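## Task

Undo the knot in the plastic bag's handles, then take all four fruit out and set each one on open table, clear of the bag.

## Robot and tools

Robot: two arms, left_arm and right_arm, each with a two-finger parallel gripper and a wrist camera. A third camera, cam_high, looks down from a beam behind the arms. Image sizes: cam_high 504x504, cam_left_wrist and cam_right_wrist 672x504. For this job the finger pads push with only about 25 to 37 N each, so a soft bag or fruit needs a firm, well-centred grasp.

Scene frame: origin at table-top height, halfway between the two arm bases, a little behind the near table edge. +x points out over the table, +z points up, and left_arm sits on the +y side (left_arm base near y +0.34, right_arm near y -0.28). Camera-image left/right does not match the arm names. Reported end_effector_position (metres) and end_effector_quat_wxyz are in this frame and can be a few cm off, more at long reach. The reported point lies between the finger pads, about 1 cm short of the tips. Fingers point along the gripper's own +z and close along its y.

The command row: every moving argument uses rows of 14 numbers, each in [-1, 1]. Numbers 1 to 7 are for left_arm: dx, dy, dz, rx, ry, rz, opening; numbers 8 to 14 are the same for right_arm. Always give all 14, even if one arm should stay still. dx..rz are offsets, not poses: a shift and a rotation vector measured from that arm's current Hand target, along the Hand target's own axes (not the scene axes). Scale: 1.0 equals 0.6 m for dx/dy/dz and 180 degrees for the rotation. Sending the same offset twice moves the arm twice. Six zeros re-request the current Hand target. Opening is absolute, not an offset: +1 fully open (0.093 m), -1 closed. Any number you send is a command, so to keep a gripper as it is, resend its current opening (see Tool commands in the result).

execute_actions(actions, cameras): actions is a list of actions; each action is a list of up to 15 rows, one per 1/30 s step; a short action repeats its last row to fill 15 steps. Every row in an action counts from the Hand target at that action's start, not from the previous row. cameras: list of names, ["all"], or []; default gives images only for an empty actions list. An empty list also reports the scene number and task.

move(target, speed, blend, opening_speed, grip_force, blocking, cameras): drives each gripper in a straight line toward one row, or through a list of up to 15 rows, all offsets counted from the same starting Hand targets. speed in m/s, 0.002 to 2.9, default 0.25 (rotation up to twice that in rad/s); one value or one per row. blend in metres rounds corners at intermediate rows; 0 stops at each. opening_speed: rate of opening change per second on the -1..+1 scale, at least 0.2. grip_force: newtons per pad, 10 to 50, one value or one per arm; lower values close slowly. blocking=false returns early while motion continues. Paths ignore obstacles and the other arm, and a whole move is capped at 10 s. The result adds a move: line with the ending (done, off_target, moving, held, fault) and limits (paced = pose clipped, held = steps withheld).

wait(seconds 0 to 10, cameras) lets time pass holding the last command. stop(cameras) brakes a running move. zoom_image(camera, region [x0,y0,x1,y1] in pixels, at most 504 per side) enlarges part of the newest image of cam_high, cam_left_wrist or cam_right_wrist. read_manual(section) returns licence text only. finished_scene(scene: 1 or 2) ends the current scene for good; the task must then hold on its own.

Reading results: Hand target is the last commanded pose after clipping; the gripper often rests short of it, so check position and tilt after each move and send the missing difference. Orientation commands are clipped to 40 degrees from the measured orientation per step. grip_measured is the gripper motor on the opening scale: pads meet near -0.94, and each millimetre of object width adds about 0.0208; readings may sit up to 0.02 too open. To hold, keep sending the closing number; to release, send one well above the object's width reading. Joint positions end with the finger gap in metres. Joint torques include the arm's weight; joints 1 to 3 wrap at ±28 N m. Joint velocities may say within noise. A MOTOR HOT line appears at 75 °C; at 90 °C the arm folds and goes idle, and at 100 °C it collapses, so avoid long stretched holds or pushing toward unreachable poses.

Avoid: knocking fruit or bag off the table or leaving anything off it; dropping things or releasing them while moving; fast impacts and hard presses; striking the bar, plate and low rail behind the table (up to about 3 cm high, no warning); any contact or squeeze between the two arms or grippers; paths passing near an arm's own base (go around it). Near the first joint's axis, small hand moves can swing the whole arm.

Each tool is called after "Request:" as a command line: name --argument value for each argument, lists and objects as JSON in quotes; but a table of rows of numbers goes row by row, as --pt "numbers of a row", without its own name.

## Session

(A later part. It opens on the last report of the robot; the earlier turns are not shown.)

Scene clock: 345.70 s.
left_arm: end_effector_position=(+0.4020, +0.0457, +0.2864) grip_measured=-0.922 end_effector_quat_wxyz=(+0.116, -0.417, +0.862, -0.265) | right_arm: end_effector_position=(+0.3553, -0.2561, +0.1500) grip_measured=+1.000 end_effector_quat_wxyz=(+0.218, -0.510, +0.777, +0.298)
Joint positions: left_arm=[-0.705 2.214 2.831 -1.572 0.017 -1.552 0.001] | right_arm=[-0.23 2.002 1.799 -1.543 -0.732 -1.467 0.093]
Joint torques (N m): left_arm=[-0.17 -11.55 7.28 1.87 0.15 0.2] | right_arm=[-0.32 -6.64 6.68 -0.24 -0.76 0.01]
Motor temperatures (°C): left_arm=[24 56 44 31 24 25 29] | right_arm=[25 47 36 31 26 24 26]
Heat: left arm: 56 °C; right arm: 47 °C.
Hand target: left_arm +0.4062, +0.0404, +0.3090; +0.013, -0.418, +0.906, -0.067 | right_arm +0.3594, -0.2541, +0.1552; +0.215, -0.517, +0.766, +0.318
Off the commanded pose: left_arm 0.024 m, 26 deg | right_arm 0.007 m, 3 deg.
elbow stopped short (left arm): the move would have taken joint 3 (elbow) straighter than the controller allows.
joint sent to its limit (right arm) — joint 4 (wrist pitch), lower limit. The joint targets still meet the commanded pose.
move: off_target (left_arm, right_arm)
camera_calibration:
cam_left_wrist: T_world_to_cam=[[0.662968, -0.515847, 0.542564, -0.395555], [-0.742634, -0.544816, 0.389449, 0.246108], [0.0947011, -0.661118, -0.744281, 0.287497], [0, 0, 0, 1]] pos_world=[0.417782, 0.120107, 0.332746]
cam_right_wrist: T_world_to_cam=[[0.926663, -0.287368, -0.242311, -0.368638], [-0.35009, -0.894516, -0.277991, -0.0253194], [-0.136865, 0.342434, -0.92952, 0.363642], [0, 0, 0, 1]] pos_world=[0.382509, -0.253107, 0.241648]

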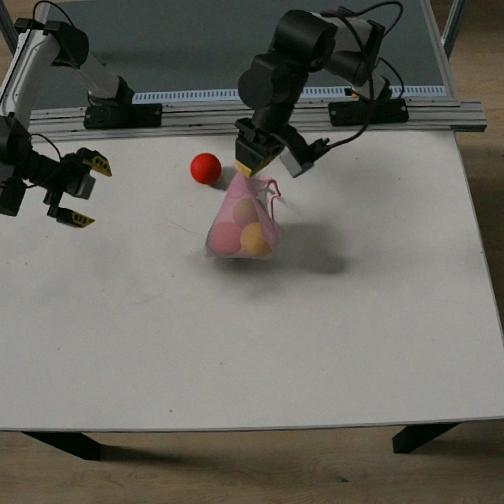

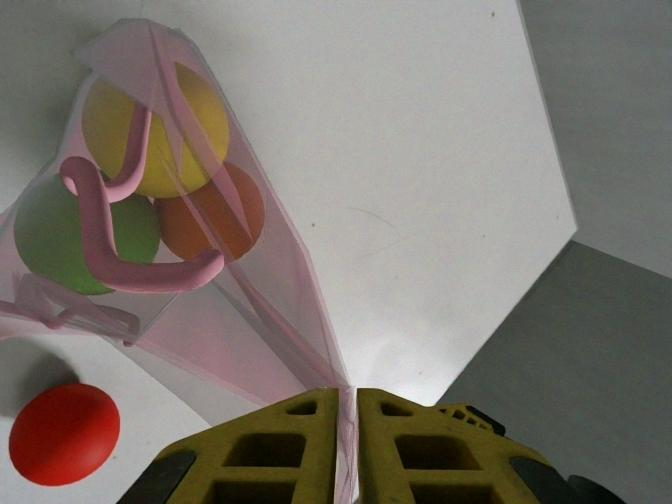

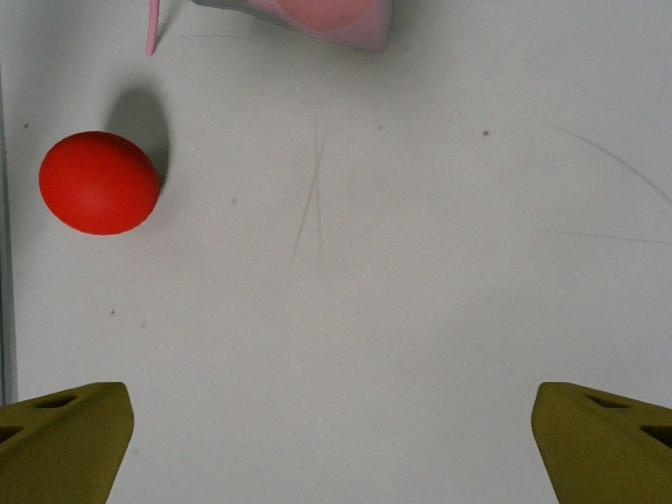

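Request:
move --pt "0 0 0 0 0 0 -1 -0.17 -0.03 0.25 0 0 0 0.3" --pt "0 0 0 0 0 0 -1 -0.118 -0.062 0.4 0 0 0 0.3" --speed 0.15 --blend 0.01 --cameras '["cam_high","cam_right_wrist"]'

Request:
zoom_image --camera "cam_high" --region '[140, 150, 290, 310]'

Scene clock: 348.80 s.
left_arm: end_effector_position=(+0.4020, +0.0457, +0.2864) grip_measured=-0.922 end_effector_quat_wxyz=(+0.116, -0.417, +0.862, -0.265) | right_arm: end_effector_position=(+0.4191, -0.0501, +0.0280) grip_measured=+0.303 end_effector_quat_wxyz=(+0.216, -0.518, +0.763, +0.320)
Joint positions: left_arm=[-0.705 2.214 2.831 -1.572 0.017 -1.551 0.001] | right_arm=[0.267 2.257 1.676 -0.744 -0.753 -0.835 0.06]
Joint torques (N m): left_arm=[-0.14 -11.47 7.39 1.87 0.2 0.2] | right_arm=[0.17 -8.73 4.82 1.11 -0.48 0.23]
Motor temperatures (°C): left_arm=[24 56 44 32 24 25 29] | right_arm=[25 47 36 31 26 24 26]
Heat: left arm: 56 °C; right arm: 47 °C.
Hand target: left_arm +0.4062, +0.0404, +0.3090; +0.013, -0.417, +0.906, -0.067 | right_arm +0.4204, -0.0477, +0.0224; +0.215, -0.517, +0.766, +0.318
Off the commanded pose: left_arm 0.024 m, 26 deg | right_arm 0.006 m, 0 deg.
elbow stopped short (left arm): the move would have taken joint 3 (elbow) straighter than the controller allows.
move: off_target (left_arm)
camera_calibration:
cam_right_wrist: T_world_to_cam=[[0.932945, -0.24444, -0.264316, -0.397962], [-0.321402, -0.896294, -0.305544, 0.135971], [-0.162218, 0.370007, -0.914757, 0.200097], [0, 0, 0, 1]] pos_world=[0.447438, -0.0494447, 0.119397]
Images, in order (width x height): cam_high 504x504, cam_right_wrist 672x504.

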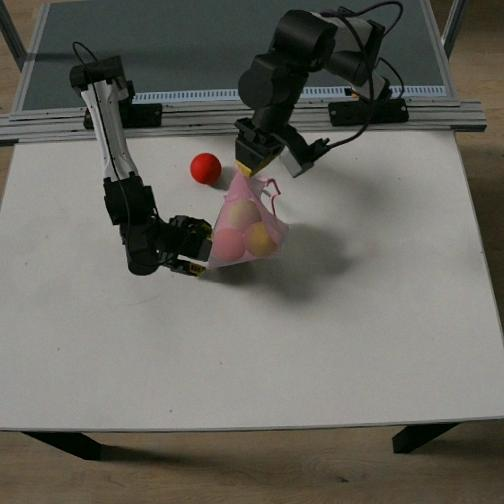

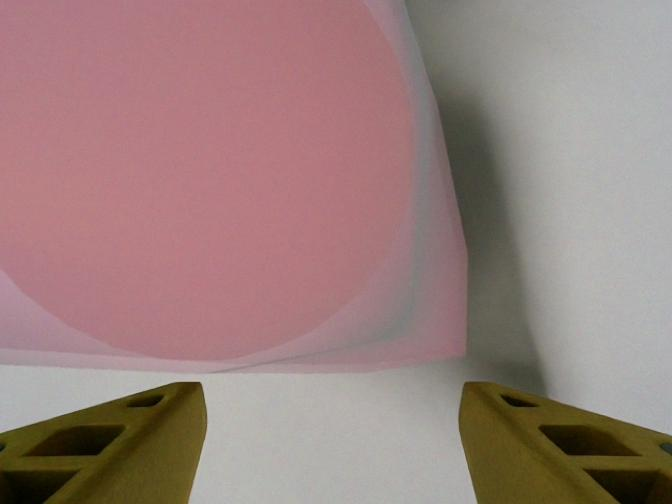

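Scaled by 3.150 from the camera's 504x504 image, which has a finer 720x720 frame.

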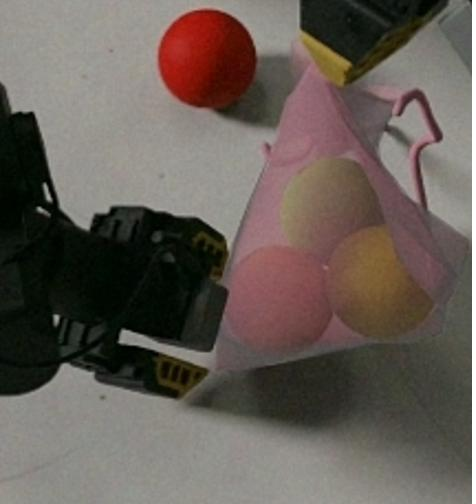

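Request:
move --target '[0,0,0,0,0,0,-1,-0.02,-0.037,0.035,0,0,0,0.3]' --speed 0.1

Request:
move --target '[0,0,0,0,0,0,-1,0,0,0,0,0,0,-1]' --opening_speed 1.0 --cameras '["cam_right_wrist","cam_high"]'

Scene clock: 350.07 s.
left_arm: end_effector_position=(+0.4020, +0.0457, +0.2864) grip_measured=-0.922 end_effector_quat_wxyz=(+0.116, -0.417, +0.862, -0.265) | right_arm: end_effector_position=(+0.4435, -0.0381, +0.0179) grip_measured=+0.302 end_effector_quat_wxyz=(+0.221, -0.515, +0.764, +0.320)
Joint positions: left_arm=[-0.705 2.214 2.831 -1.572 0.017 -1.551 0.001] | right_arm=[0.278 2.363 1.813 -0.75 -0.753 -0.807 0.06]
Joint torques (N m): left_arm=[-0.18 -11.49 7.39 1.89 0.17 0.2] | right_arm=[1.32 -8.1 6.93 1.01 -0.39 0.21]
Motor temperatures (°C): left_arm=[24 56 44 32 24 25 29] | right_arm=[25 47 36 31 26 24 26]
Heat: left arm: 56 °C; right arm: 47 °C.
Hand target: left_arm +0.4062, +0.0404, +0.3090; +0.013, -0.417, +0.906, -0.067 | right_arm +0.4455, -0.0308, +0.0096; +0.215, -0.517, +0.766, +0.318
Off the commanded pose: left_arm 0.024 m, 26 deg | right_arm 0.011 m, 1 deg.
elbow stopped short (left arm): the move would have taken joint 3 (elbow) straighter than the controller allows.
move: off_target (left_arm, right_arm)

Scene clock: 351.87 s.
left_arm: end_effector_position=(+0.4020, +0.0457, +0.2864) grip_measured=-0.922 end_effector_quat_wxyz=(+0.116, -0.417, +0.862, -0.265) | right_arm: end_effector_position=(+0.4428, -0.0353, +0.0133) grip_measured=-0.975 end_effector_quat_wxyz=(+0.219, -0.517, +0.763, +0.320)
Joint positions: left_arm=[-0.705 2.214 2.831 -1.572 0.017 -1.551 0.001] | right_arm=[0.284 2.373 1.814 -0.744 -0.751 -0.807 0]
Joint torques (N m): left_arm=[-0.13 -11.67 7.25 1.87 0.17 0.18] | right_arm=[0.64 -8.88 6.84 0.91 -0.39 0.23]
Motor temperatures (°C): left_arm=[24 56 44 32 24 25 29] | right_arm=[25 47 36 31 26 24 26]
Heat: left arm: 56 °C; right arm: 47 °C.
Hand target: left_arm +0.4062, +0.0404, +0.3090; +0.013, -0.417, +0.906, -0.067 | right_arm +0.4455, -0.0308, +0.0096; +0.215, -0.517, +0.765, +0.318
Off the commanded pose: left_arm 0.024 m, 26 deg | right_arm 0.006 m, 1 deg.
elbow stopped short (left arm): the move would have taken joint 3 (elbow) straighter than the controller allows.
move: off_target (left_arm)
camera_calibration:
cam_right_wrist: T_world_to_cam=[[0.932479, -0.246688, -0.263871, -0.420131], [-0.3241, -0.893928, -0.309599, 0.15374], [-0.159508, 0.374215, -0.913521, 0.18397], [0, 0, 0, 1]] pos_world=[0.470935, -0.0350531, 0.104798]
Images, in order (width x height): cam_high 504x504, cam_right_wrist 672x504.

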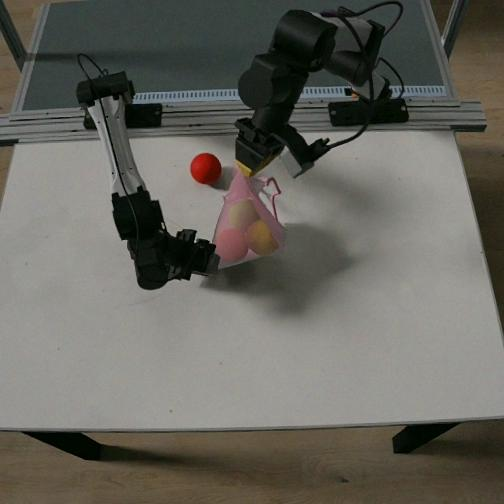

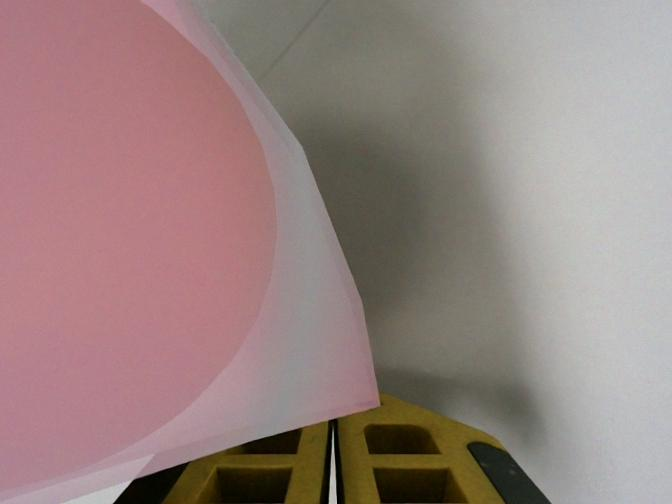

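Request:
move --target '[0,0,0,0,0,0,-1,0,0,-0.05,0,0,0,0.2]' --speed 0.15

Request:
move --target '[0,0,0,0,0,0,-1,-0.055,0.0,0.04,0,0,0,0.2]' --speed 0.1

Request:
move --target '[0,0,0,0,0,0,-1,0,0,0,0,0,0,-1]' --opening_speed 1.0 --cameras '["cam_right_wrist","cam_high"]'

Scene clock: 353.33 s.
left_arm: end_effector_position=(+0.4020, +0.0457, +0.2864) grip_measured=-0.922 end_effector_quat_wxyz=(+0.116, -0.417, +0.862, -0.265) | right_arm: end_effector_position=(+0.4417, -0.0539, +0.0181) grip_measured=+0.197 end_effector_quat_wxyz=(+0.208, -0.505, +0.769, +0.332)
Joint positions: left_arm=[-0.705 2.214 2.831 -1.572 0.017 -1.551 0.001] | right_arm=[0.242 2.372 1.833 -0.822 -0.774 -0.84 0.055]
Joint torques (N m): left_arm=[-0.2 -11.49 7.36 1.89 0.18 0.17] | right_arm=[0.44 -11.67 7.27 0.55 -0.32 -0.02]
Motor temperatures (°C): left_arm=[24 55 45 32 24 25 29] | right_arm=[25 47 36 31 26 24 26]
Heat: left arm: 55 °C; right arm: 47 °C.
Hand target: left_arm +0.4062, +0.0404, +0.3090; +0.013, -0.418, +0.906, -0.067 | right_arm +0.4455, -0.0520, +0.0308; +0.215, -0.517, +0.766, +0.318
Off the commanded pose: left_arm 0.024 m, 26 deg | right_arm 0.013 m, 2 deg.
elbow stopped short (left arm): the move would have taken joint 3 (elbow) straighter than the controller allows.
move: off_target (left_arm, right_arm)

Scene clock: 354.57 s.
left_arm: end_effector_position=(+0.4020, +0.0457, +0.2864) grip_measured=-0.922 end_effector_quat_wxyz=(+0.116, -0.417, +0.862, -0.265) | right_arm: end_effector_position=(+0.4564, -0.0143, +0.0405) grip_measured=+0.197 end_effector_quat_wxyz=(+0.227, -0.520, +0.757, +0.324)
Joint positions: left_arm=[-0.705 2.214 2.831 -1.572 0.017 -1.551 0.001] | right_arm=[0.314 2.412 1.981 -0.831 -0.757 -0.772 0.055]
Joint torques (N m): left_arm=[-0.14 -11.48 7.39 1.86 0.2 0.2] | right_arm=[0.1 -9.17 7.43 0.72 -0.27 0.24]
Motor temperatures (°C): left_arm=[24 55 45 32 24 25 29] | right_arm=[25 47 36 31 26 24 26]
Heat: left arm: 55 °C; right arm: 47 °C.
Hand target: left_arm +0.4062, +0.0404, +0.3090; +0.013, -0.418, +0.906, -0.067 | right_arm +0.4579, -0.0134, +0.0355; +0.215, -0.517, +0.765, +0.318
Off the commanded pose: left_arm 0.024 m, 26 deg | right_arm 0.005 m, 2 deg.
elbow stopped short (left arm): the move would have taken joint 3 (elbow) straighter than the controller allows.
move: off_target (left_arm)

Scene clock: 356.27 s.
left_arm: end_effector_position=(+0.4020, +0.0457, +0.2864) grip_measured=-0.922 end_effector_quat_wxyz=(+0.116, -0.417, +0.862, -0.265) | right_arm: end_effector_position=(+0.4561, -0.0143, +0.0404) grip_measured=-0.975 end_effector_quat_wxyz=(+0.226, -0.519, +0.757, +0.324)
Joint positions: left_arm=[-0.705 2.214 2.831 -1.572 0.017 -1.551 0.001] | right_arm=[0.314 2.412 1.981 -0.832 -0.757 -0.771 0]
Joint torques (N m): left_arm=[-0.23 -11.59 7.3 1.85 0.13 0.22] | right_arm=[0.21 -9.17 7.54 0.74 -0.32 0.23]
Motor temperatures (°C): left_arm=[24 55 45 32 24 25 29] | right_arm=[25 47 36 31 26 24 26]
Heat: left arm: 55 °C; right arm: 47 °C.
Hand target: left_arm +0.4062, +0.0404, +0.3090; +0.013, -0.418, +0.906, -0.067 | right_arm +0.4579, -0.0134, +0.0355; +0.215, -0.517, +0.766, +0.318
Off the commanded pose: left_arm 0.024 m, 26 deg | right_arm 0.005 m, 2 deg.
elbow stopped short (left arm): the move would have taken joint 3 (elbow) straighter than the controller allows.
move: off_target (left_arm)
camera_calibration:
cam_right_wrist: T_world_to_cam=[[0.937214, -0.235746, -0.257008, -0.422677], [-0.314054, -0.890947, -0.328, 0.181366], [-0.151655, 0.388121, -0.909045, 0.199389], [0, 0, 0, 1]] pos_world=[0.483336, -0.0154436, 0.132111]
Images, in order (width x height): cam_high 504x504, cam_right_wrist 672x504.

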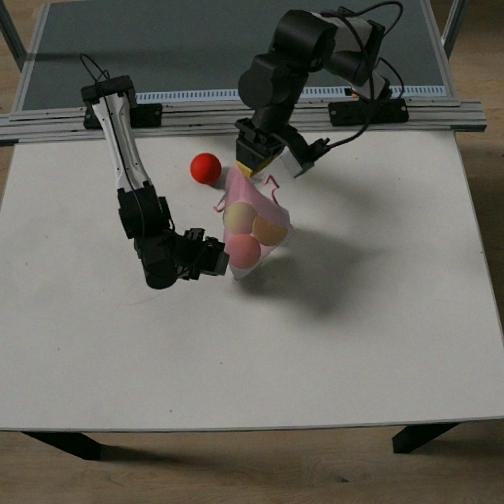

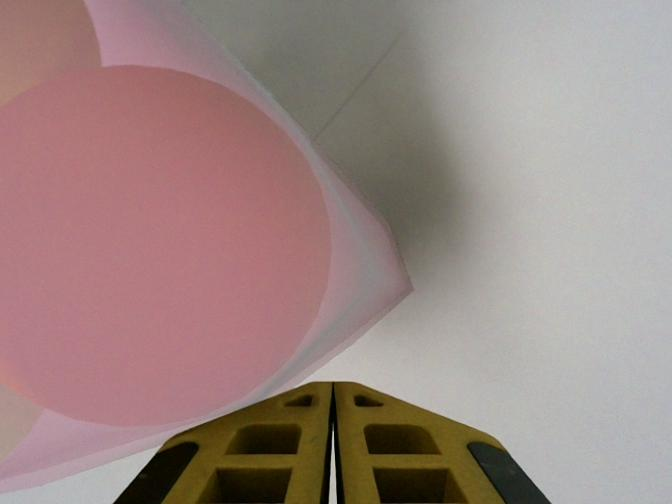

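Request:
move --target '[0,0,0,0,0,0,-1,-0.055,0.022,-0.13,0.093,0.232,0,0.3]' --speed 0.15

Request:
move --target '[0,0,0,0,0,0,-1,0,0,0,0,0,0.38,0.3]' --speed 0.3 --cameras '["cam_right_wrist","cam_high"]'

Scene clock: 360.83 s.
left_arm: end_effector_position=(+0.4020, +0.0457, +0.2864) grip_measured=-0.922 end_effector_quat_wxyz=(+0.116, -0.417, +0.862, -0.265) | right_arm: end_effector_position=(+0.4634, -0.0431, +0.0913) grip_measured=+0.297 end_effector_quat_wxyz=(+0.104, -0.556, +0.824, -0.002)
Joint positions: left_arm=[-0.705 2.214 2.831 -1.572 0.017 -1.551 0.001] | right_arm=[0.472 2.626 2.793 -1.537 -0.018 -0.722 0.059]
Joint torques (N m): left_arm=[-0.2 -11.56 7.34 1.87 0.17 0.21] | right_arm=[0.62 -14.87 4.79 0.61 0.08 0.25]
Motor temperatures (°C): left_arm=[24 55 45 33 24 25 29] | right_arm=[25 49 36 31 26 24 26]
Heat: left arm: 55 °C; right arm: 49 °C.
Hand target: left_arm +0.4062, +0.0404, +0.3090; +0.013, -0.418, +0.906, -0.067 | right_arm +0.4579, -0.0436, +0.1158; +0.000, -0.560, +0.829, +0.001
Off the commanded pose: left_arm 0.024 m, 26 deg | right_arm 0.025 m, 12 deg.
elbow stopped short (left arm): the move would have taken joint 3 (elbow) straighter than the controller allows.
joint sent to its limit (right arm) — joint 4 (wrist pitch), lower limit. The joint targets are off in position and orientation.
move: off_target (left_arm, right_arm)

Scene clock: 363.83 s.
left_arm: end_effector_position=(+0.4020, +0.0457, +0.2864) grip_measured=-0.922 end_effector_quat_wxyz=(+0.116, -0.417, +0.862, -0.265) | right_arm: end_effector_position=(+0.4635, -0.0436, +0.0913) grip_measured=+0.297 end_effector_quat_wxyz=(+0.096, -0.004, +0.995, +0.039)
Joint positions: left_arm=[-0.705 2.214 2.831 -1.572 0.017 -1.551 0.001] | right_arm=[0.485 2.626 2.793 -1.537 0.024 0.465 0.059]
Joint torques (N m): left_arm=[-0.16 -11.54 7.3 1.91 0.16 0.2] | right_arm=[-0.28 -14.93 4.9 0.58 -0.18 0.25]
Motor temperatures (°C): left_arm=[24 55 45 33 24 25 29] | right_arm=[25 51 36 31 26 24 26]
Heat: left arm: 55 °C; right arm: 51 °C.
Hand target: left_arm +0.4062, +0.0404, +0.3090; +0.013, -0.418, +0.906, -0.067 | right_arm +0.4579, -0.0436, +0.1158; +0.000, +0.003, +1.000, +0.001
Off the commanded pose: left_arm 0.024 m, 26 deg | right_arm 0.025 m, 12 deg.
elbow stopped short (left arm): the move would have taken joint 3 (elbow) straighter than the controller allows.
joint sent to its limit (right arm) — joint 4 (wrist pitch), lower limit. The joint targets are off in position and orientation.
move: off_target (left_arm, right_arm)
camera_calibration:
cam_right_wrist: T_world_to_cam=[[0.0270216, -0.996053, -0.0845469, -0.0503837], [-0.969627, -0.0466843, 0.240094, 0.463172], [-0.243093, 0.0754912, -0.967061, 0.292298], [0, 0, 0, 1]] pos_world=[0.521521, -0.0506279, 0.167205]
Images, in order (width x height): cam_high 504x504, cam_right_wrist 672x504.

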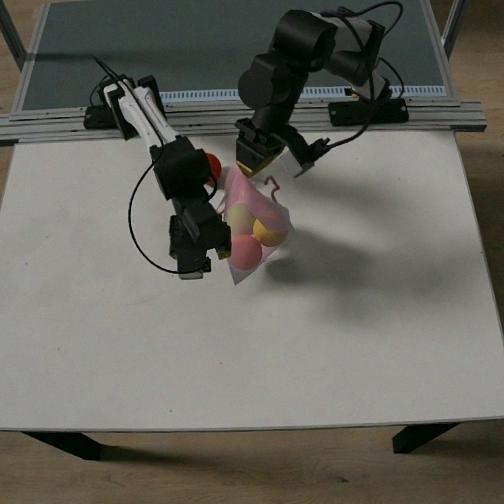

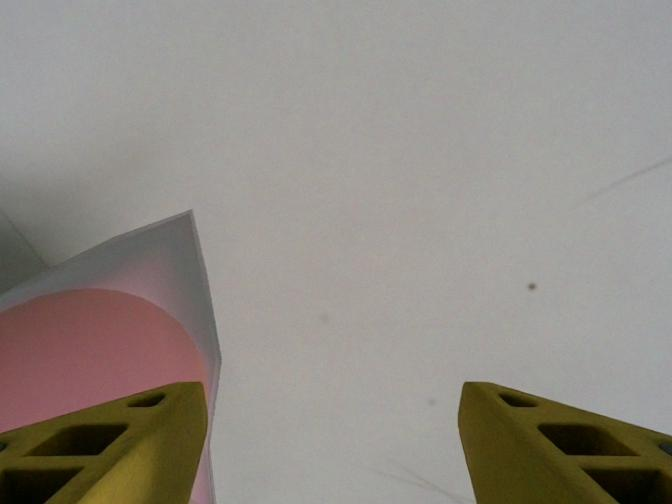

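Request:
move --pt "0 0 0 0 0 0 -1 -0.048 0.09 0.04 0 0 0 0.3" --pt "0 0 0 0 0 0 -1 -0.048 0.09 0.165 0 0 0 0.3" --speed 0.15 --blend 0.01

Request:
move --target '[0,0,0,0,0,0,-1,0,0,0,0,0,0,-1]' --opening_speed 1.0 --cameras '["cam_right_wrist","cam_high"]'

Scene clock: 366.10 s.
left_arm: end_effector_position=(+0.4020, +0.0457, +0.2864) grip_measured=-0.922 end_effector_quat_wxyz=(+0.116, -0.417, +0.862, -0.265) | right_arm: end_effector_position=(+0.4849, +0.0004, +0.0167) grip_measured=+0.297 end_effector_quat_wxyz=(+0.108, +0.001, +0.993, +0.052)
Joint positions: left_arm=[-0.705 2.214 2.831 -1.572 0.017 -1.551 0.001] | right_arm=[0.535 2.812 2.843 -1.37 0.023 0.525 0.059]
Joint torques (N m): left_arm=[-0.2 -11.49 7.19 1.88 0.16 0.2] | right_arm=[0.53 -10.91 6.78 1.1 -0.17 0.22]
Motor temperatures (°C): left_arm=[24 55 45 33 24 25 29] | right_arm=[25 52 36 31 26 24 26]
Heat: left arm: 55 °C; right arm: 52 °C.
Hand target: left_arm +0.4062, +0.0404, +0.3090; +0.013, -0.418, +0.906, -0.067 | right_arm +0.4870, +0.0105, +0.0168; +0.000, +0.003, +1.000, +0.001
Off the commanded pose: left_arm 0.024 m, 26 deg | right_arm 0.010 m, 14 deg.
elbow stopped short (left arm): the move would have taken joint 3 (elbow) straighter than the controller allows.
elbow stopped short (right arm): the move would have taken joint 3 (elbow) straighter than the controller allows.
move: off_target (left_arm, right_arm)

Scene clock: 367.93 s.
left_arm: end_effector_position=(+0.4020, +0.0457, +0.2864) grip_measured=-0.922 end_effector_quat_wxyz=(+0.116, -0.417, +0.862, -0.265) | right_arm: end_effector_position=(+0.4851, +0.0005, +0.0168) grip_measured=-0.975 end_effector_quat_wxyz=(+0.108, +0.001, +0.993, +0.053)
Joint positions: left_arm=[-0.705 2.214 2.831 -1.572 0.017 -1.551 0.001] | right_arm=[0.535 2.812 2.843 -1.368 0.023 0.526 0]
Joint torques (N m): left_arm=[-0.13 -11.59 7.3 1.9 0.19 0.18] | right_arm=[0.59 -10.88 6.67 1.13 -0.21 0.2]
Motor temperatures (°C): left_arm=[24 55 45 33 24 25 29] | right_arm=[25 52 37 31 26 24 26]
Heat: left arm: 55 °C; right arm: 52 °C.
Hand target: left_arm +0.4062, +0.0404, +0.3090; +0.013, -0.418, +0.906, -0.067 | right_arm +0.4870, +0.0105, +0.0168; -0.001, +0.003, +1.000, +0.001
Off the commanded pose: left_arm 0.024 m, 26 deg | right_arm 0.010 m, 14 deg.
elbow stopped short (left arm): the move would have taken joint 3 (elbow) straighter than the controller allows.
elbow stopped short (right arm): the move would have taken joint 3 (elbow) straighter than the controller allows.
move: off_target (left_arm, right_arm)
camera_calibration:
cam_right_wrist: T_world_to_cam=[[0.0213167, -0.993376, -0.112917, -0.0101345], [-0.975547, -0.0453792, 0.215053, 0.507277], [-0.218753, 0.105571, -0.970053, 0.21029], [0, 0, 0, 1]] pos_world=[0.54109, -0.00924811, 0.093756]
Images, in order (width x height): cam_high 504x504, cam_right_wrist 672x504.

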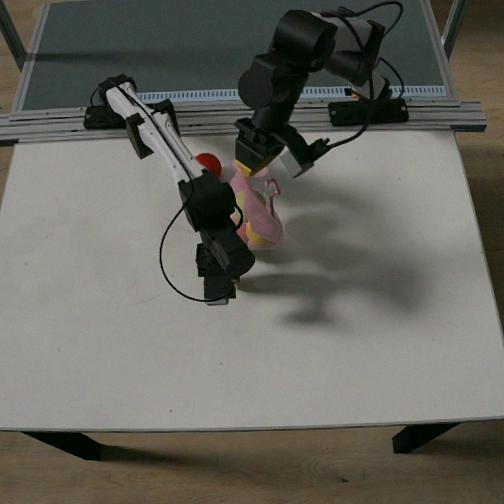

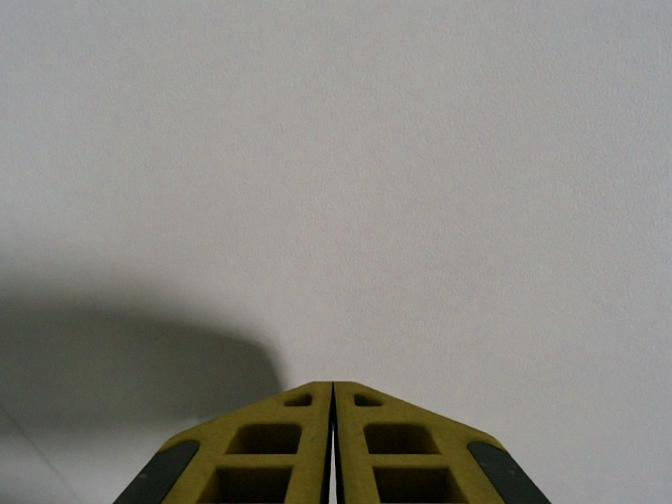

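Request:
move --target '[0,0,0,0,0,0,-1,0.2,-0.25,-0.22,0,0,0,1]'

Request:
move --target '[0.06,0.12,0.14,0,0,0,-1,0,0,0,0,0,0,1]' --speed 0.12 --cameras '["all"]'

Request:
zoom_image --camera "cam_high" --region '[140, 150, 290, 310]'

Scene clock: 369.97 s.
left_arm: end_effector_position=(+0.4020, +0.0457, +0.2864) grip_measured=-0.922 end_effector_quat_wxyz=(+0.116, -0.416, +0.862, -0.265) | right_arm: end_effector_position=(+0.3740, -0.1388, +0.1334) grip_measured=+1.000 end_effector_quat_wxyz=(+0.007, +0.011, +1.000, +0.001)
Joint positions: left_arm=[-0.705 2.214 2.831 -1.572 0.017 -1.551 0.001] | right_arm=[0.373 2.134 2.112 -1.54 0.009 0.386 0.093]
Joint torques (N m): left_arm=[-0.01 -11.51 7.32 1.88 0.22 0.17] | right_arm=[0.12 -11.79 4.23 0.2 -0.1 0.07]
Motor temperatures (°C): left_arm=[24 55 45 33 24 25 29] | right_arm=[25 53 37 31 26 24 26]
Heat: left arm: 55 °C; right arm: 53 °C.
Hand target: left_arm +0.4062, +0.0404, +0.3090; +0.013, -0.418, +0.906, -0.067 | right_arm +0.3662, -0.1391, +0.1487; -0.001, +0.003, +1.000, +0.001
Off the commanded pose: left_arm 0.024 m, 26 deg | right_arm 0.017 m, 1 deg.
elbow stopped short (left arm): the move would have taken joint 3 (elbow) straighter than the controller allows.
joint sent to its limit (right arm) — joint 4 (wrist pitch), lower limit. The joint targets are off in position, not in orientation.
move: off_target (left_arm, right_arm)

Scene clock: 372.83 s.
left_arm: end_effector_position=(+0.3444, +0.0468, +0.1942) grip_measured=-0.922 end_effector_quat_wxyz=(+0.029, -0.413, +0.904, -0.109) | right_arm: end_effector_position=(+0.3740, -0.1388, +0.1334) grip_measured=+1.000 end_effector_quat_wxyz=(+0.007, +0.011, +1.000, +0.001)
Joint positions: left_arm=[-0.779 2.123 2.379 -1.572 0.017 -1.581 0.001] | right_arm=[0.373 2.134 2.112 -1.54 0.009 0.386 0.093]
Joint torques (N m): left_arm=[-1.05 -15.92 5 0.66 0.01 -0.29] | right_arm=[-0.02 -11.75 4.23 0.18 -0.09 0.01]
Motor temperatures (°C): left_arm=[24 55 45 33 24 25 29] | right_arm=[25 53 36 31 26 24 26]
Heat: left arm: 55 °C; right arm: 53 °C.
Hand target: left_arm +0.3351, +0.0501, +0.2174; +0.013, -0.418, +0.906, -0.067 | right_arm +0.3662, -0.1391, +0.1487; -0.001, +0.003, +1.000, +0.001
Off the commanded pose: left_arm 0.025 m, 5 deg | right_arm 0.017 m, 1 deg.
joint sent to its limit (left arm) — joint 4 (wrist pitch), lower limit. The joint targets are off in position and orientation.
joint sent to its limit (right arm) — joint 4 (wrist pitch), lower limit. The joint targets are off in position, not in orientation.
move: off_target (left_arm, right_arm)
camera_calibration:
cam_left_wrist: T_world_to_cam=[[0.742104, -0.636563, 0.209928, -0.263855], [-0.648498, -0.602658, 0.465031, 0.195513], [-0.169506, -0.481239, -0.860045, 0.330039], [0, 0, 0, 1]] pos_world=[0.378541, 0.108695, 0.248319]
cam_right_wrist: T_world_to_cam=[[-0.0116934, -0.999847, -0.0130176, -0.134798], [-0.912036, 0.00532745, 0.410075, 0.324821], [-0.409943, 0.0166677, -0.911959, 0.365179], [0, 0, 0, 1]] pos_world=[0.444375, -0.142595, 0.198072]

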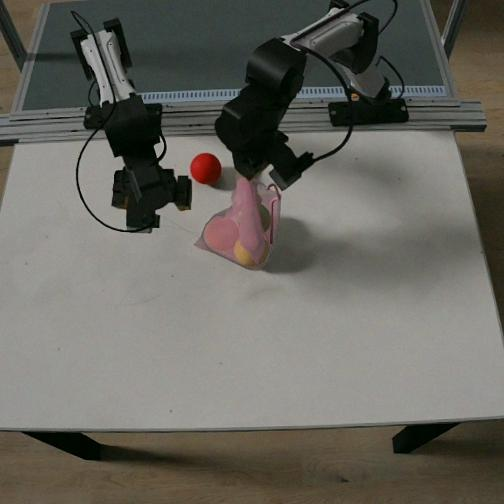

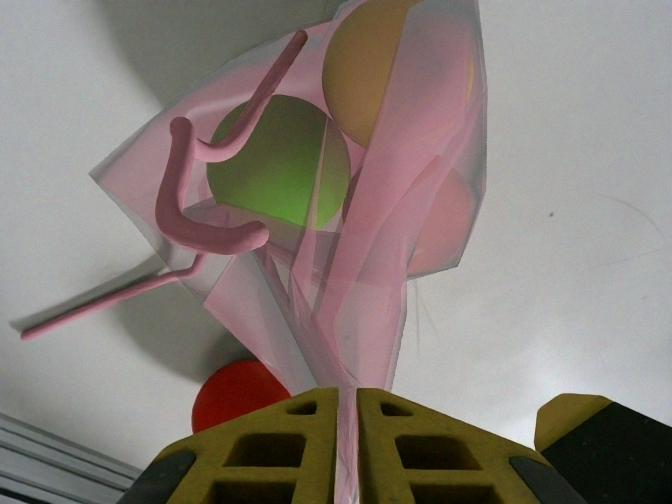

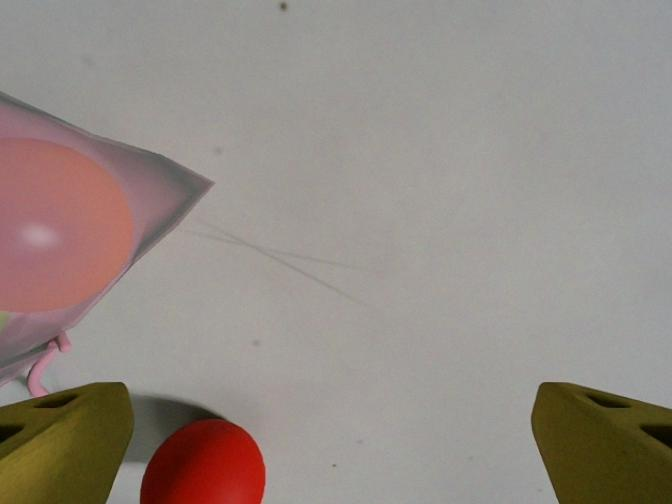

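Scaled by 3.150 from the camera's 504x504 image, which has a finer 720x720 frame.

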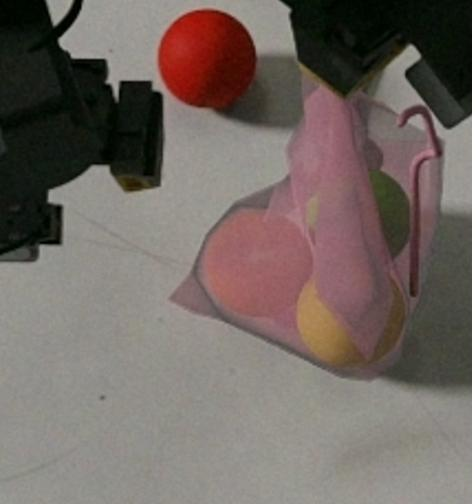

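Request:
move --pt "0 0 0 0 0 0 -1 -0.05 0.06 0.02 0 0 -0.5 1" --pt "0 0 0 0 0 0 -1 -0.05 0.113 0.225 0 0 -0.5 1" --speed 0.2 --blend 0.02 --cameras '["cam_right_wrist"]'

Request:
move --target '[0,0,0,0,0,0,-1,0,0,0,0,0,0,-1]' --opening_speed 1.0 --cameras '["cam_right_wrist","cam_high"]'

Scene clock: 379.13 s.
left_arm: end_effector_position=(+0.3444, +0.0468, +0.1942) grip_measured=-0.922 end_effector_quat_wxyz=(+0.029, -0.413, +0.904, -0.109) | right_arm: end_effector_position=(+0.3967, -0.0765, +0.0183) grip_measured=+1.000 end_effector_quat_wxyz=(+0.001, +0.706, -0.708, +0.002)
Joint positions: left_arm=[-0.779 2.123 2.379 -1.572 0.017 -1.581 0.001] | right_arm=[0.482 2.349 2.006 -1.235 0.009 -1.094 0.093]
Joint torques (N m): left_arm=[-1.16 -15.92 5.09 0.71 0.01 -0.3] | right_arm=[0.24 -9.06 4.85 0.43 -0.17 0.26]
Motor temperatures (°C): left_arm=[24 57 44 32 24 25 29] | right_arm=[25 52 37 31 26 24 26]
Heat: left arm: 57 °C; right arm: 52 °C.
Hand target: left_arm +0.3351, +0.0501, +0.2174; +0.013, -0.417, +0.906, -0.067 | right_arm +0.3965, -0.0712, +0.0138; +0.000, +0.705, -0.709, -0.001
Off the commanded pose: left_arm 0.025 m, 5 deg | right_arm 0.007 m, 0 deg.
joint sent to its limit (left arm) — joint 4 (wrist pitch), lower limit. The joint targets are off in position and orientation.
move: off_target (left_arm)
camera_calibration:
cam_right_wrist: T_world_to_cam=[[0.999935, 0.0068142, -0.00914136, -0.398075], [0.0100648, -0.904244, 0.426897, -0.0434215], [-0.00535706, -0.426961, -0.904254, 0.0739538], [0, 0, 0, 1]] pos_world=[0.398883, -0.0049757, 0.0817706]
Images, in order (width x height): cam_right_wrist 672x504.

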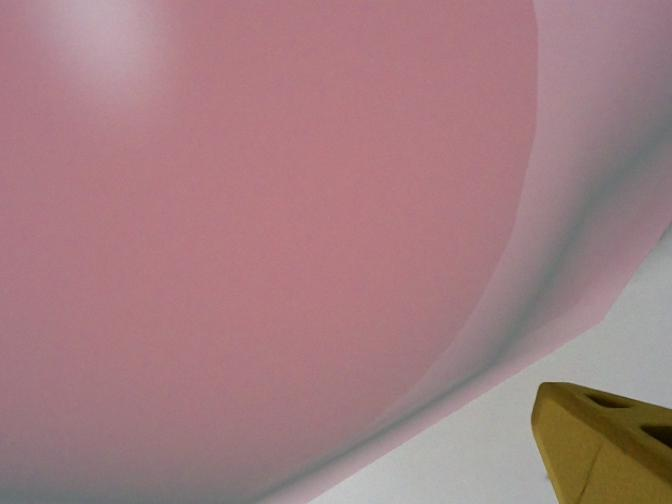

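Scene clock: 381.63 s.
left_arm: end_effector_position=(+0.3444, +0.0468, +0.1942) grip_measured=-0.922 end_effector_quat_wxyz=(+0.029, -0.413, +0.904, -0.109) | right_arm: end_effector_position=(+0.3967, -0.0765, +0.0183) grip_measured=-0.975 end_effector_quat_wxyz=(+0.001, +0.706, -0.708, +0.002)
Joint positions: left_arm=[-0.779 2.123 2.379 -1.572 0.017 -1.581 0.001] | right_arm=[0.482 2.349 2.006 -1.235 0.009 -1.094 0]
Joint torques (N m): left_arm=[-1.17 -15.94 5.23 0.67 -0.01 -0.31] | right_arm=[0.4 -9.18 4.98 0.45 -0.16 0.24]
Motor temperatures (°C): left_arm=[24 57 44 32 24 25 29] | right_arm=[25 51 37 31 26 24 26]
Heat: left arm: 57 °C; right arm: 51 °C.
Hand target: left_arm +0.3351, +0.0501, +0.2174; +0.013, -0.417, +0.906, -0.067 | right_arm +0.3965, -0.0712, +0.0138; +0.000, +0.705, -0.709, -0.001
Off the commanded pose: left_arm 0.025 m, 5 deg | right_arm 0.007 m, 0 deg.
joint sent to its limit (left arm) — joint 4 (wrist pitch), lower limit. The joint targets are off in position and orientation.
move: off_target (left_arm)
camera_calibration:
cam_right_wrist: T_world_to_cam=[[0.999935, 0.0068142, -0.00914136, -0.398075], [0.0100648, -0.904244, 0.426897, -0.0434215], [-0.00535706, -0.426961, -0.904254, 0.0739538], [0, 0, 0, 1]] pos_world=[0.398883, -0.0049757, 0.0817706]
Images, in order (width x height): cam_high 504x504, cam_right_wrist 672x504.

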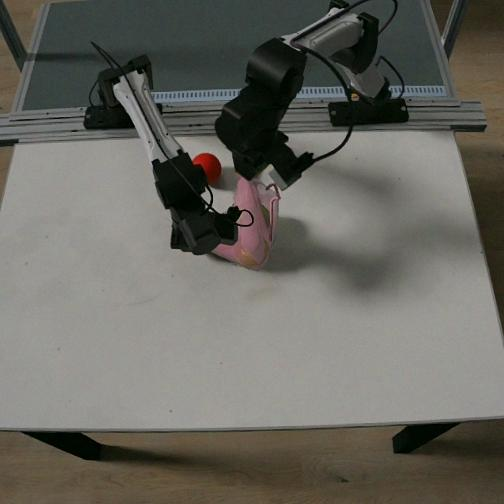

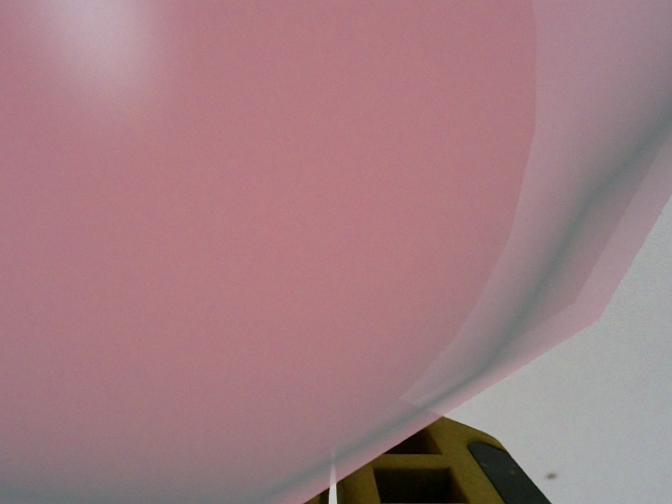

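Request:
move --target '[0,0,0,0,0,0,-1,0,-0.03,-0.2,0,0,0,1]' --cameras '["cam_right_wrist"]'

Scene clock: 383.20 s.
left_arm: end_effector_position=(+0.3444, +0.0468, +0.1942) grip_measured=-0.922 end_effector_quat_wxyz=(+0.029, -0.413, +0.904, -0.109) | right_arm: end_effector_position=(+0.4169, -0.0717, +0.1198) grip_measured=+1.000 end_effector_quat_wxyz=(-0.054, +0.701, -0.711, +0.020)
Joint positions: left_arm=[-0.779 2.123 2.379 -1.572 0.017 -1.581 0.001] | right_arm=[0.472 2.372 2.448 -1.539 0.009 -1.094 0.093]
Joint torques (N m): left_arm=[-1.24 -15.69 5.2 0.71 0.02 -0.32] | right_arm=[-0.47 -11.48 6.22 0.42 -0.15 0.11]
Motor temperatures (°C): left_arm=[24 57 43 32 24 25 29] | right_arm=[25 52 37 31 26 24 26]
Heat: left arm: 57 °C; right arm: 52 °C.
Hand target: left_arm +0.3351, +0.0501, +0.2174; +0.013, -0.417, +0.906, -0.067 | right_arm +0.4146, -0.0716, +0.1338; +0.000, +0.705, -0.709, -0.001
Off the commanded pose: left_arm 0.025 m, 5 deg | right_arm 0.014 m, 7 deg.
joint sent to its limit (left arm) — joint 4 (wrist pitch), lower limit. The joint targets are off in position and orientation.
joint sent to its limit (right arm) — joint 4 (wrist pitch), lower limit. The joint targets are off in position and orientation.
move: off_target (left_arm, right_arm)
camera_calibration:
cam_right_wrist: T_world_to_cam=[[0.995614, -0.00519502, 0.0934152, -0.428763], [-0.040267, -0.925044, 0.37772, -0.0571001], [0.0844509, -0.379825, -0.921196, 0.135884], [0, 0, 0, 1]] pos_world=[0.413107, -0.00343562, 0.186796]
Images, in order (width x height): cam_right_wrist 672x504.

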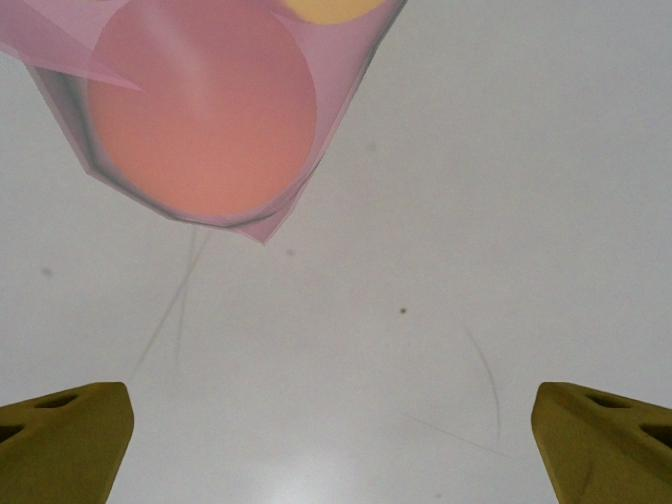

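Request:
move --target '[0.09,0.1,0.17,0,0,0,-1,0,0,0,0,0,0,1]' --speed 0.15

Request:
move --target '[0,0,0,0,0,0,0,0,0,0,0,0,0,1]' --opening_speed 0.8

Request:
move --pt "0 0 -0.2 0 0 0 0.2 0 0 0 0 0 0 1" --pt "-0.1 0.15 -0.2 0 0 0 0.2 0 0 0 0 0 0 1" --cameras '["all"]'

Request:
zoom_image --camera "cam_high" --region '[140, 150, 290, 310]'

Scene clock: 385.40 s.
left_arm: end_effector_position=(+0.2591, +0.0428, +0.0929) grip_measured=-0.922 end_effector_quat_wxyz=(-0.003, -0.413, +0.910, -0.033) | right_arm: end_effector_position=(+0.4169, -0.0717, +0.1198) grip_measured=+1.000 end_effector_quat_wxyz=(-0.054, +0.701, -0.711, +0.020)
Joint positions: left_arm=[-0.935 1.936 1.699 -1.245 0 -1.733 0.001] | right_arm=[0.472 2.372 2.448 -1.539 0.009 -1.094 0.093]
Joint torques (N m): left_arm=[-0.99 -13.89 5.6 0.74 -0.04 -0.3] | right_arm=[-0.36 -11.49 6.12 0.38 -0.17 0.1]
Motor temperatures (°C): left_arm=[24 57 43 32 24 25 29] | right_arm=[25 52 37 31 26 24 26]
Heat: left arm: 57 °C; right arm: 52 °C.
Hand target: left_arm +0.2627, +0.0364, +0.1102; +0.013, -0.418, +0.906, -0.067 | right_arm +0.4146, -0.0716, +0.1338; +0.000, +0.705, -0.709, -0.001
Off the commanded pose: left_arm 0.019 m, 4 deg | right_arm 0.014 m, 7 deg.
joint sent to its limit (right arm) — joint 4 (wrist pitch), lower limit. The joint targets are off in position and orientation.
move: off_target (left_arm, right_arm)

Scene clock: 387.17 s.
left_arm: end_effector_position=(+0.2592, +0.0427, +0.0929) grip_measured=-0.002 end_effector_quat_wxyz=(-0.003, -0.413, +0.910, -0.033) | right_arm: end_effector_position=(+0.4169, -0.0717, +0.1198) grip_measured=+1.000 end_effector_quat_wxyz=(-0.054, +0.701, -0.711, +0.020)
Joint positions: left_arm=[-0.935 1.936 1.699 -1.245 0 -1.733 0.045] | right_arm=[0.472 2.372 2.448 -1.539 0.009 -1.094 0.093]
Joint torques (N m): left_arm=[-1.18 -13.76 5.5 0.8 -0.07 -0.3] | right_arm=[-0.47 -11.7 6.13 0.37 -0.15 0.06]
Motor temperatures (°C): left_arm=[24 57 43 32 24 25 29] | right_arm=[25 52 37 31 26 24 26]
Heat: left arm: 57 °C; right arm: 52 °C.
Hand target: left_arm +0.2627, +0.0363, +0.1102; +0.013, -0.417, +0.906, -0.067 | right_arm +0.4146, -0.0716, +0.1338; +0.000, +0.705, -0.709, -0.001
Off the commanded pose: left_arm 0.019 m, 4 deg | right_arm 0.014 m, 7 deg.
joint sent to its limit (right arm) — joint 4 (wrist pitch), lower limit. The joint targets are off in position and orientation.
move: off_target (left_arm, right_arm)

Scene clock: 389.60 s.
left_arm: end_effector_position=(+0.2308, +0.1493, +0.2095) grip_measured=+0.198 end_effector_quat_wxyz=(+0.016, -0.427, +0.902, -0.064) | right_arm: end_effector_position=(+0.4169, -0.0717, +0.1198) grip_measured=+1.000 end_effector_quat_wxyz=(-0.054, +0.701, -0.711, +0.020)
Joint positions: left_arm=[-0.785 1.556 1.707 -1.561 0 -1.615 0.055] | right_arm=[0.472 2.372 2.448 -1.539 0.009 -1.094 0.093]
Joint torques (N m): left_arm=[-0.09 -7.62 5.23 0.45 0.15 0.17] | right_arm=[-0.24 -11.4 6.12 0.37 -0.19 0.06]
Motor temperatures (°C): left_arm=[24 57 43 31 24 25 29] | right_arm=[25 52 37 31 26 24 26]
Heat: left arm: 57 °C; right arm: 52 °C.
Hand target: left_arm +0.2243, +0.1529, +0.2152; +0.013, -0.418, +0.906, -0.067 | right_arm +0.4146, -0.0716, +0.1338; +0.000, +0.705, -0.709, -0.001
Off the commanded pose: left_arm 0.009 m, 1 deg | right_arm 0.014 m, 7 deg.
joint sent to its limit (right arm) — joint 4 (wrist pitch), lower limit. The joint targets are off in position and orientation.
move: off_target (right_arm)
camera_calibration:
cam_left_wrist: T_world_to_cam=[[0.770658, -0.626314, 0.117542, -0.106286], [-0.60115, -0.653329, 0.460195, 0.174148], [-0.211434, -0.425314, -0.880002, 0.378886], [0, 0, 0, 1]] pos_world=[0.266709, 0.208353, 0.265771]
cam_right_wrist: T_world_to_cam=[[0.995614, -0.00519502, 0.0934152, -0.428763], [-0.040267, -0.925044, 0.37772, -0.0571001], [0.0844509, -0.379825, -0.921196, 0.135884], [0, 0, 0, 1]] pos_world=[0.413107, -0.00343562, 0.186796]

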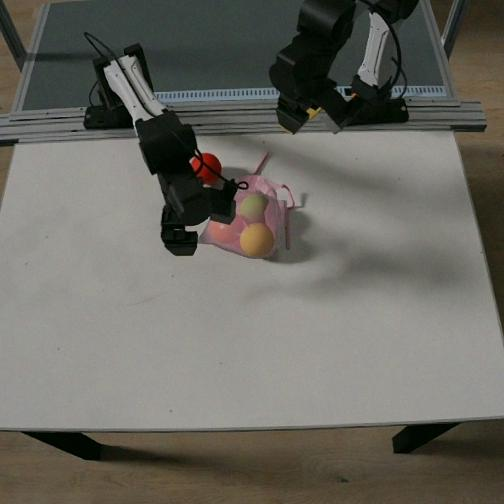

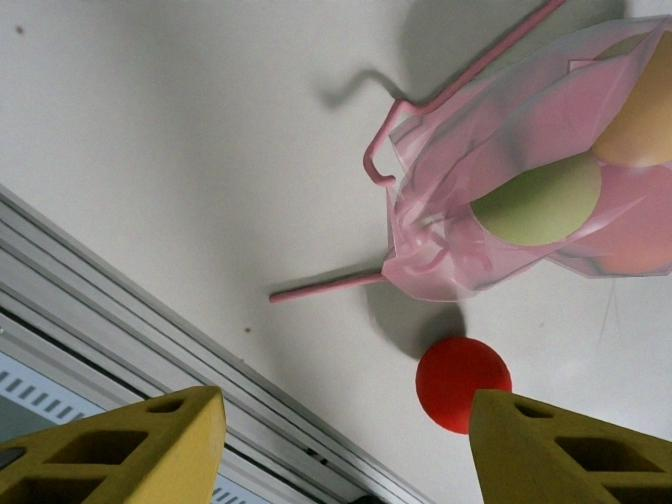

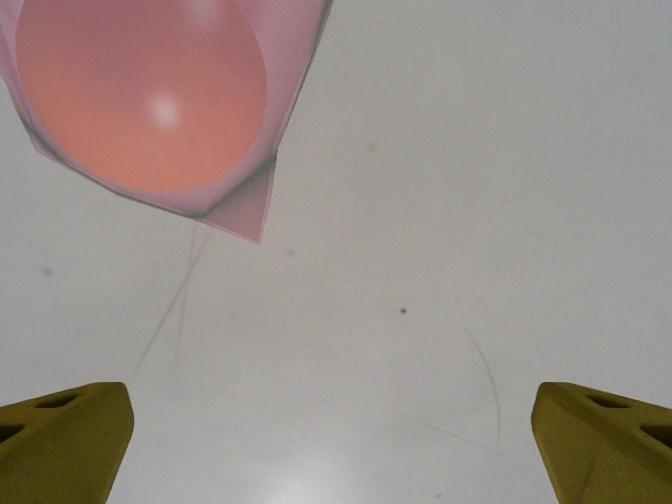

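Scaled by 3.150 from the camera's 504x504 image, which has a finer 720x720 frame.

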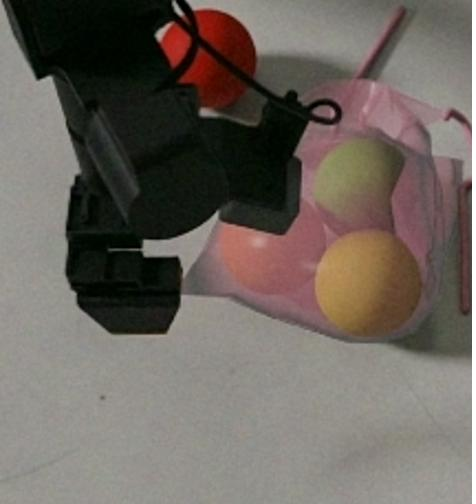

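Request:
move --target '[0,0,0,0,0,0,0.2,-0.026,0.038,0.22,0,0,0,0]' --speed 0.15 --cameras '["cam_right_wrist"]'

Request:
move --target '[0,0,0,0,0,0,0.2,0,0,0,0,0,0,-1]' --opening_speed 1.0 --cameras '["cam_right_wrist","cam_high"]'

Scene clock: 391.57 s.
left_arm: end_effector_position=(+0.2308, +0.1493, +0.2095) grip_measured=+0.198 end_effector_quat_wxyz=(+0.016, -0.427, +0.902, -0.064) | right_arm: end_effector_position=(+0.3938, -0.0605, +0.0087) grip_measured=+0.003 end_effector_quat_wxyz=(-0.002, +0.706, -0.708, +0.003)
Joint positions: left_arm=[-0.785 1.556 1.707 -1.561 0 -1.615 0.055] | right_arm=[0.515 2.37 2.004 -1.205 0.009 -1.06 0.045]
Joint torques (N m): left_arm=[-0.09 -7.66 5.08 0.45 0.17 0.15] | right_arm=[0.8 -9.18 4.51 0.51 -0.14 0.21]
Motor temperatures (°C): left_arm=[24 56 43 31 24 25 29] | right_arm=[25 52 37 31 26 24 26]
Heat: left arm: 56 °C; right arm: 52 °C.
Hand target: left_arm +0.2243, +0.1529, +0.2152; +0.013, -0.418, +0.906, -0.067 | right_arm +0.3918, -0.0556, +0.0018; +0.000, +0.705, -0.709, -0.001
Off the commanded pose: left_arm 0.009 m, 1 deg | right_arm 0.009 m, 1 deg.
move: done
camera_calibration:
cam_right_wrist: T_world_to_cam=[[0.999976, 0.00619244, -0.0031882, -0.395506], [0.00696012, -0.905535, 0.424215, -0.0236615], [-0.000260099, -0.424227, -0.905556, 0.0702412], [0, 0, 0, 1]] pos_world=[0.395679, 0.010821, 0.0723839]
Images, in order (width x height): cam_right_wrist 672x504.

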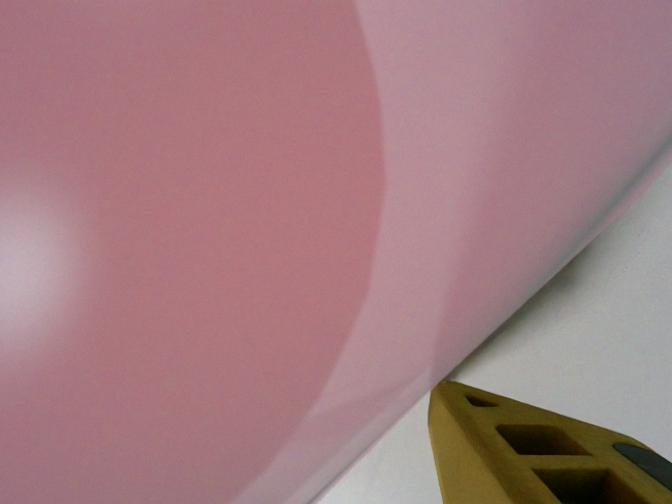

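Scene clock: 393.10 s.
left_arm: end_effector_position=(+0.2308, +0.1493, +0.2095) grip_measured=+0.198 end_effector_quat_wxyz=(+0.016, -0.427, +0.902, -0.064) | right_arm: end_effector_position=(+0.3938, -0.0605, +0.0087) grip_measured=-0.975 end_effector_quat_wxyz=(-0.002, +0.706, -0.708, +0.003)
Joint positions: left_arm=[-0.785 1.556 1.707 -1.561 0 -1.615 0.055] | right_arm=[0.515 2.37 2.004 -1.205 0.009 -1.06 0]
Joint torques (N m): left_arm=[-0.12 -7.68 5.16 0.47 0.19 0.16] | right_arm=[0.43 -9.17 4.49 0.49 -0.16 0.25]
Motor temperatures (°C): left_arm=[24 56 43 31 24 25 29] | right_arm=[25 52 37 31 26 24 26]
Heat: left arm: 56 °C; right arm: 52 °C.
Hand target: left_arm +0.2243, +0.1529, +0.2152; +0.013, -0.418, +0.906, -0.067 | right_arm +0.3917, -0.0556, +0.0018; +0.000, +0.705, -0.709, -0.001
Off the commanded pose: left_arm 0.009 m, 1 deg | right_arm 0.009 m, 1 deg.
move: done
camera_calibration:
cam_right_wrist: T_world_to_cam=[[0.999976, 0.00619244, -0.0031882, -0.395506], [0.00696012, -0.905535, 0.424215, -0.0236615], [-0.000260099, -0.424227, -0.905556, 0.0702412], [0, 0, 0, 1]] pos_world=[0.395679, 0.010821, 0.0723839]
Images, in order (width x height): cam_high 504x504, cam_right_wrist 672x504.

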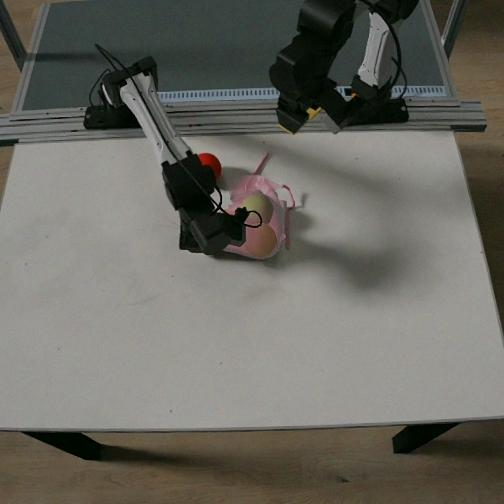

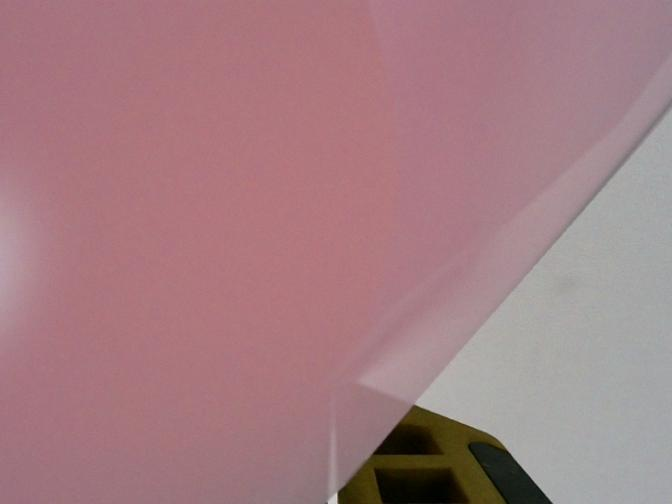

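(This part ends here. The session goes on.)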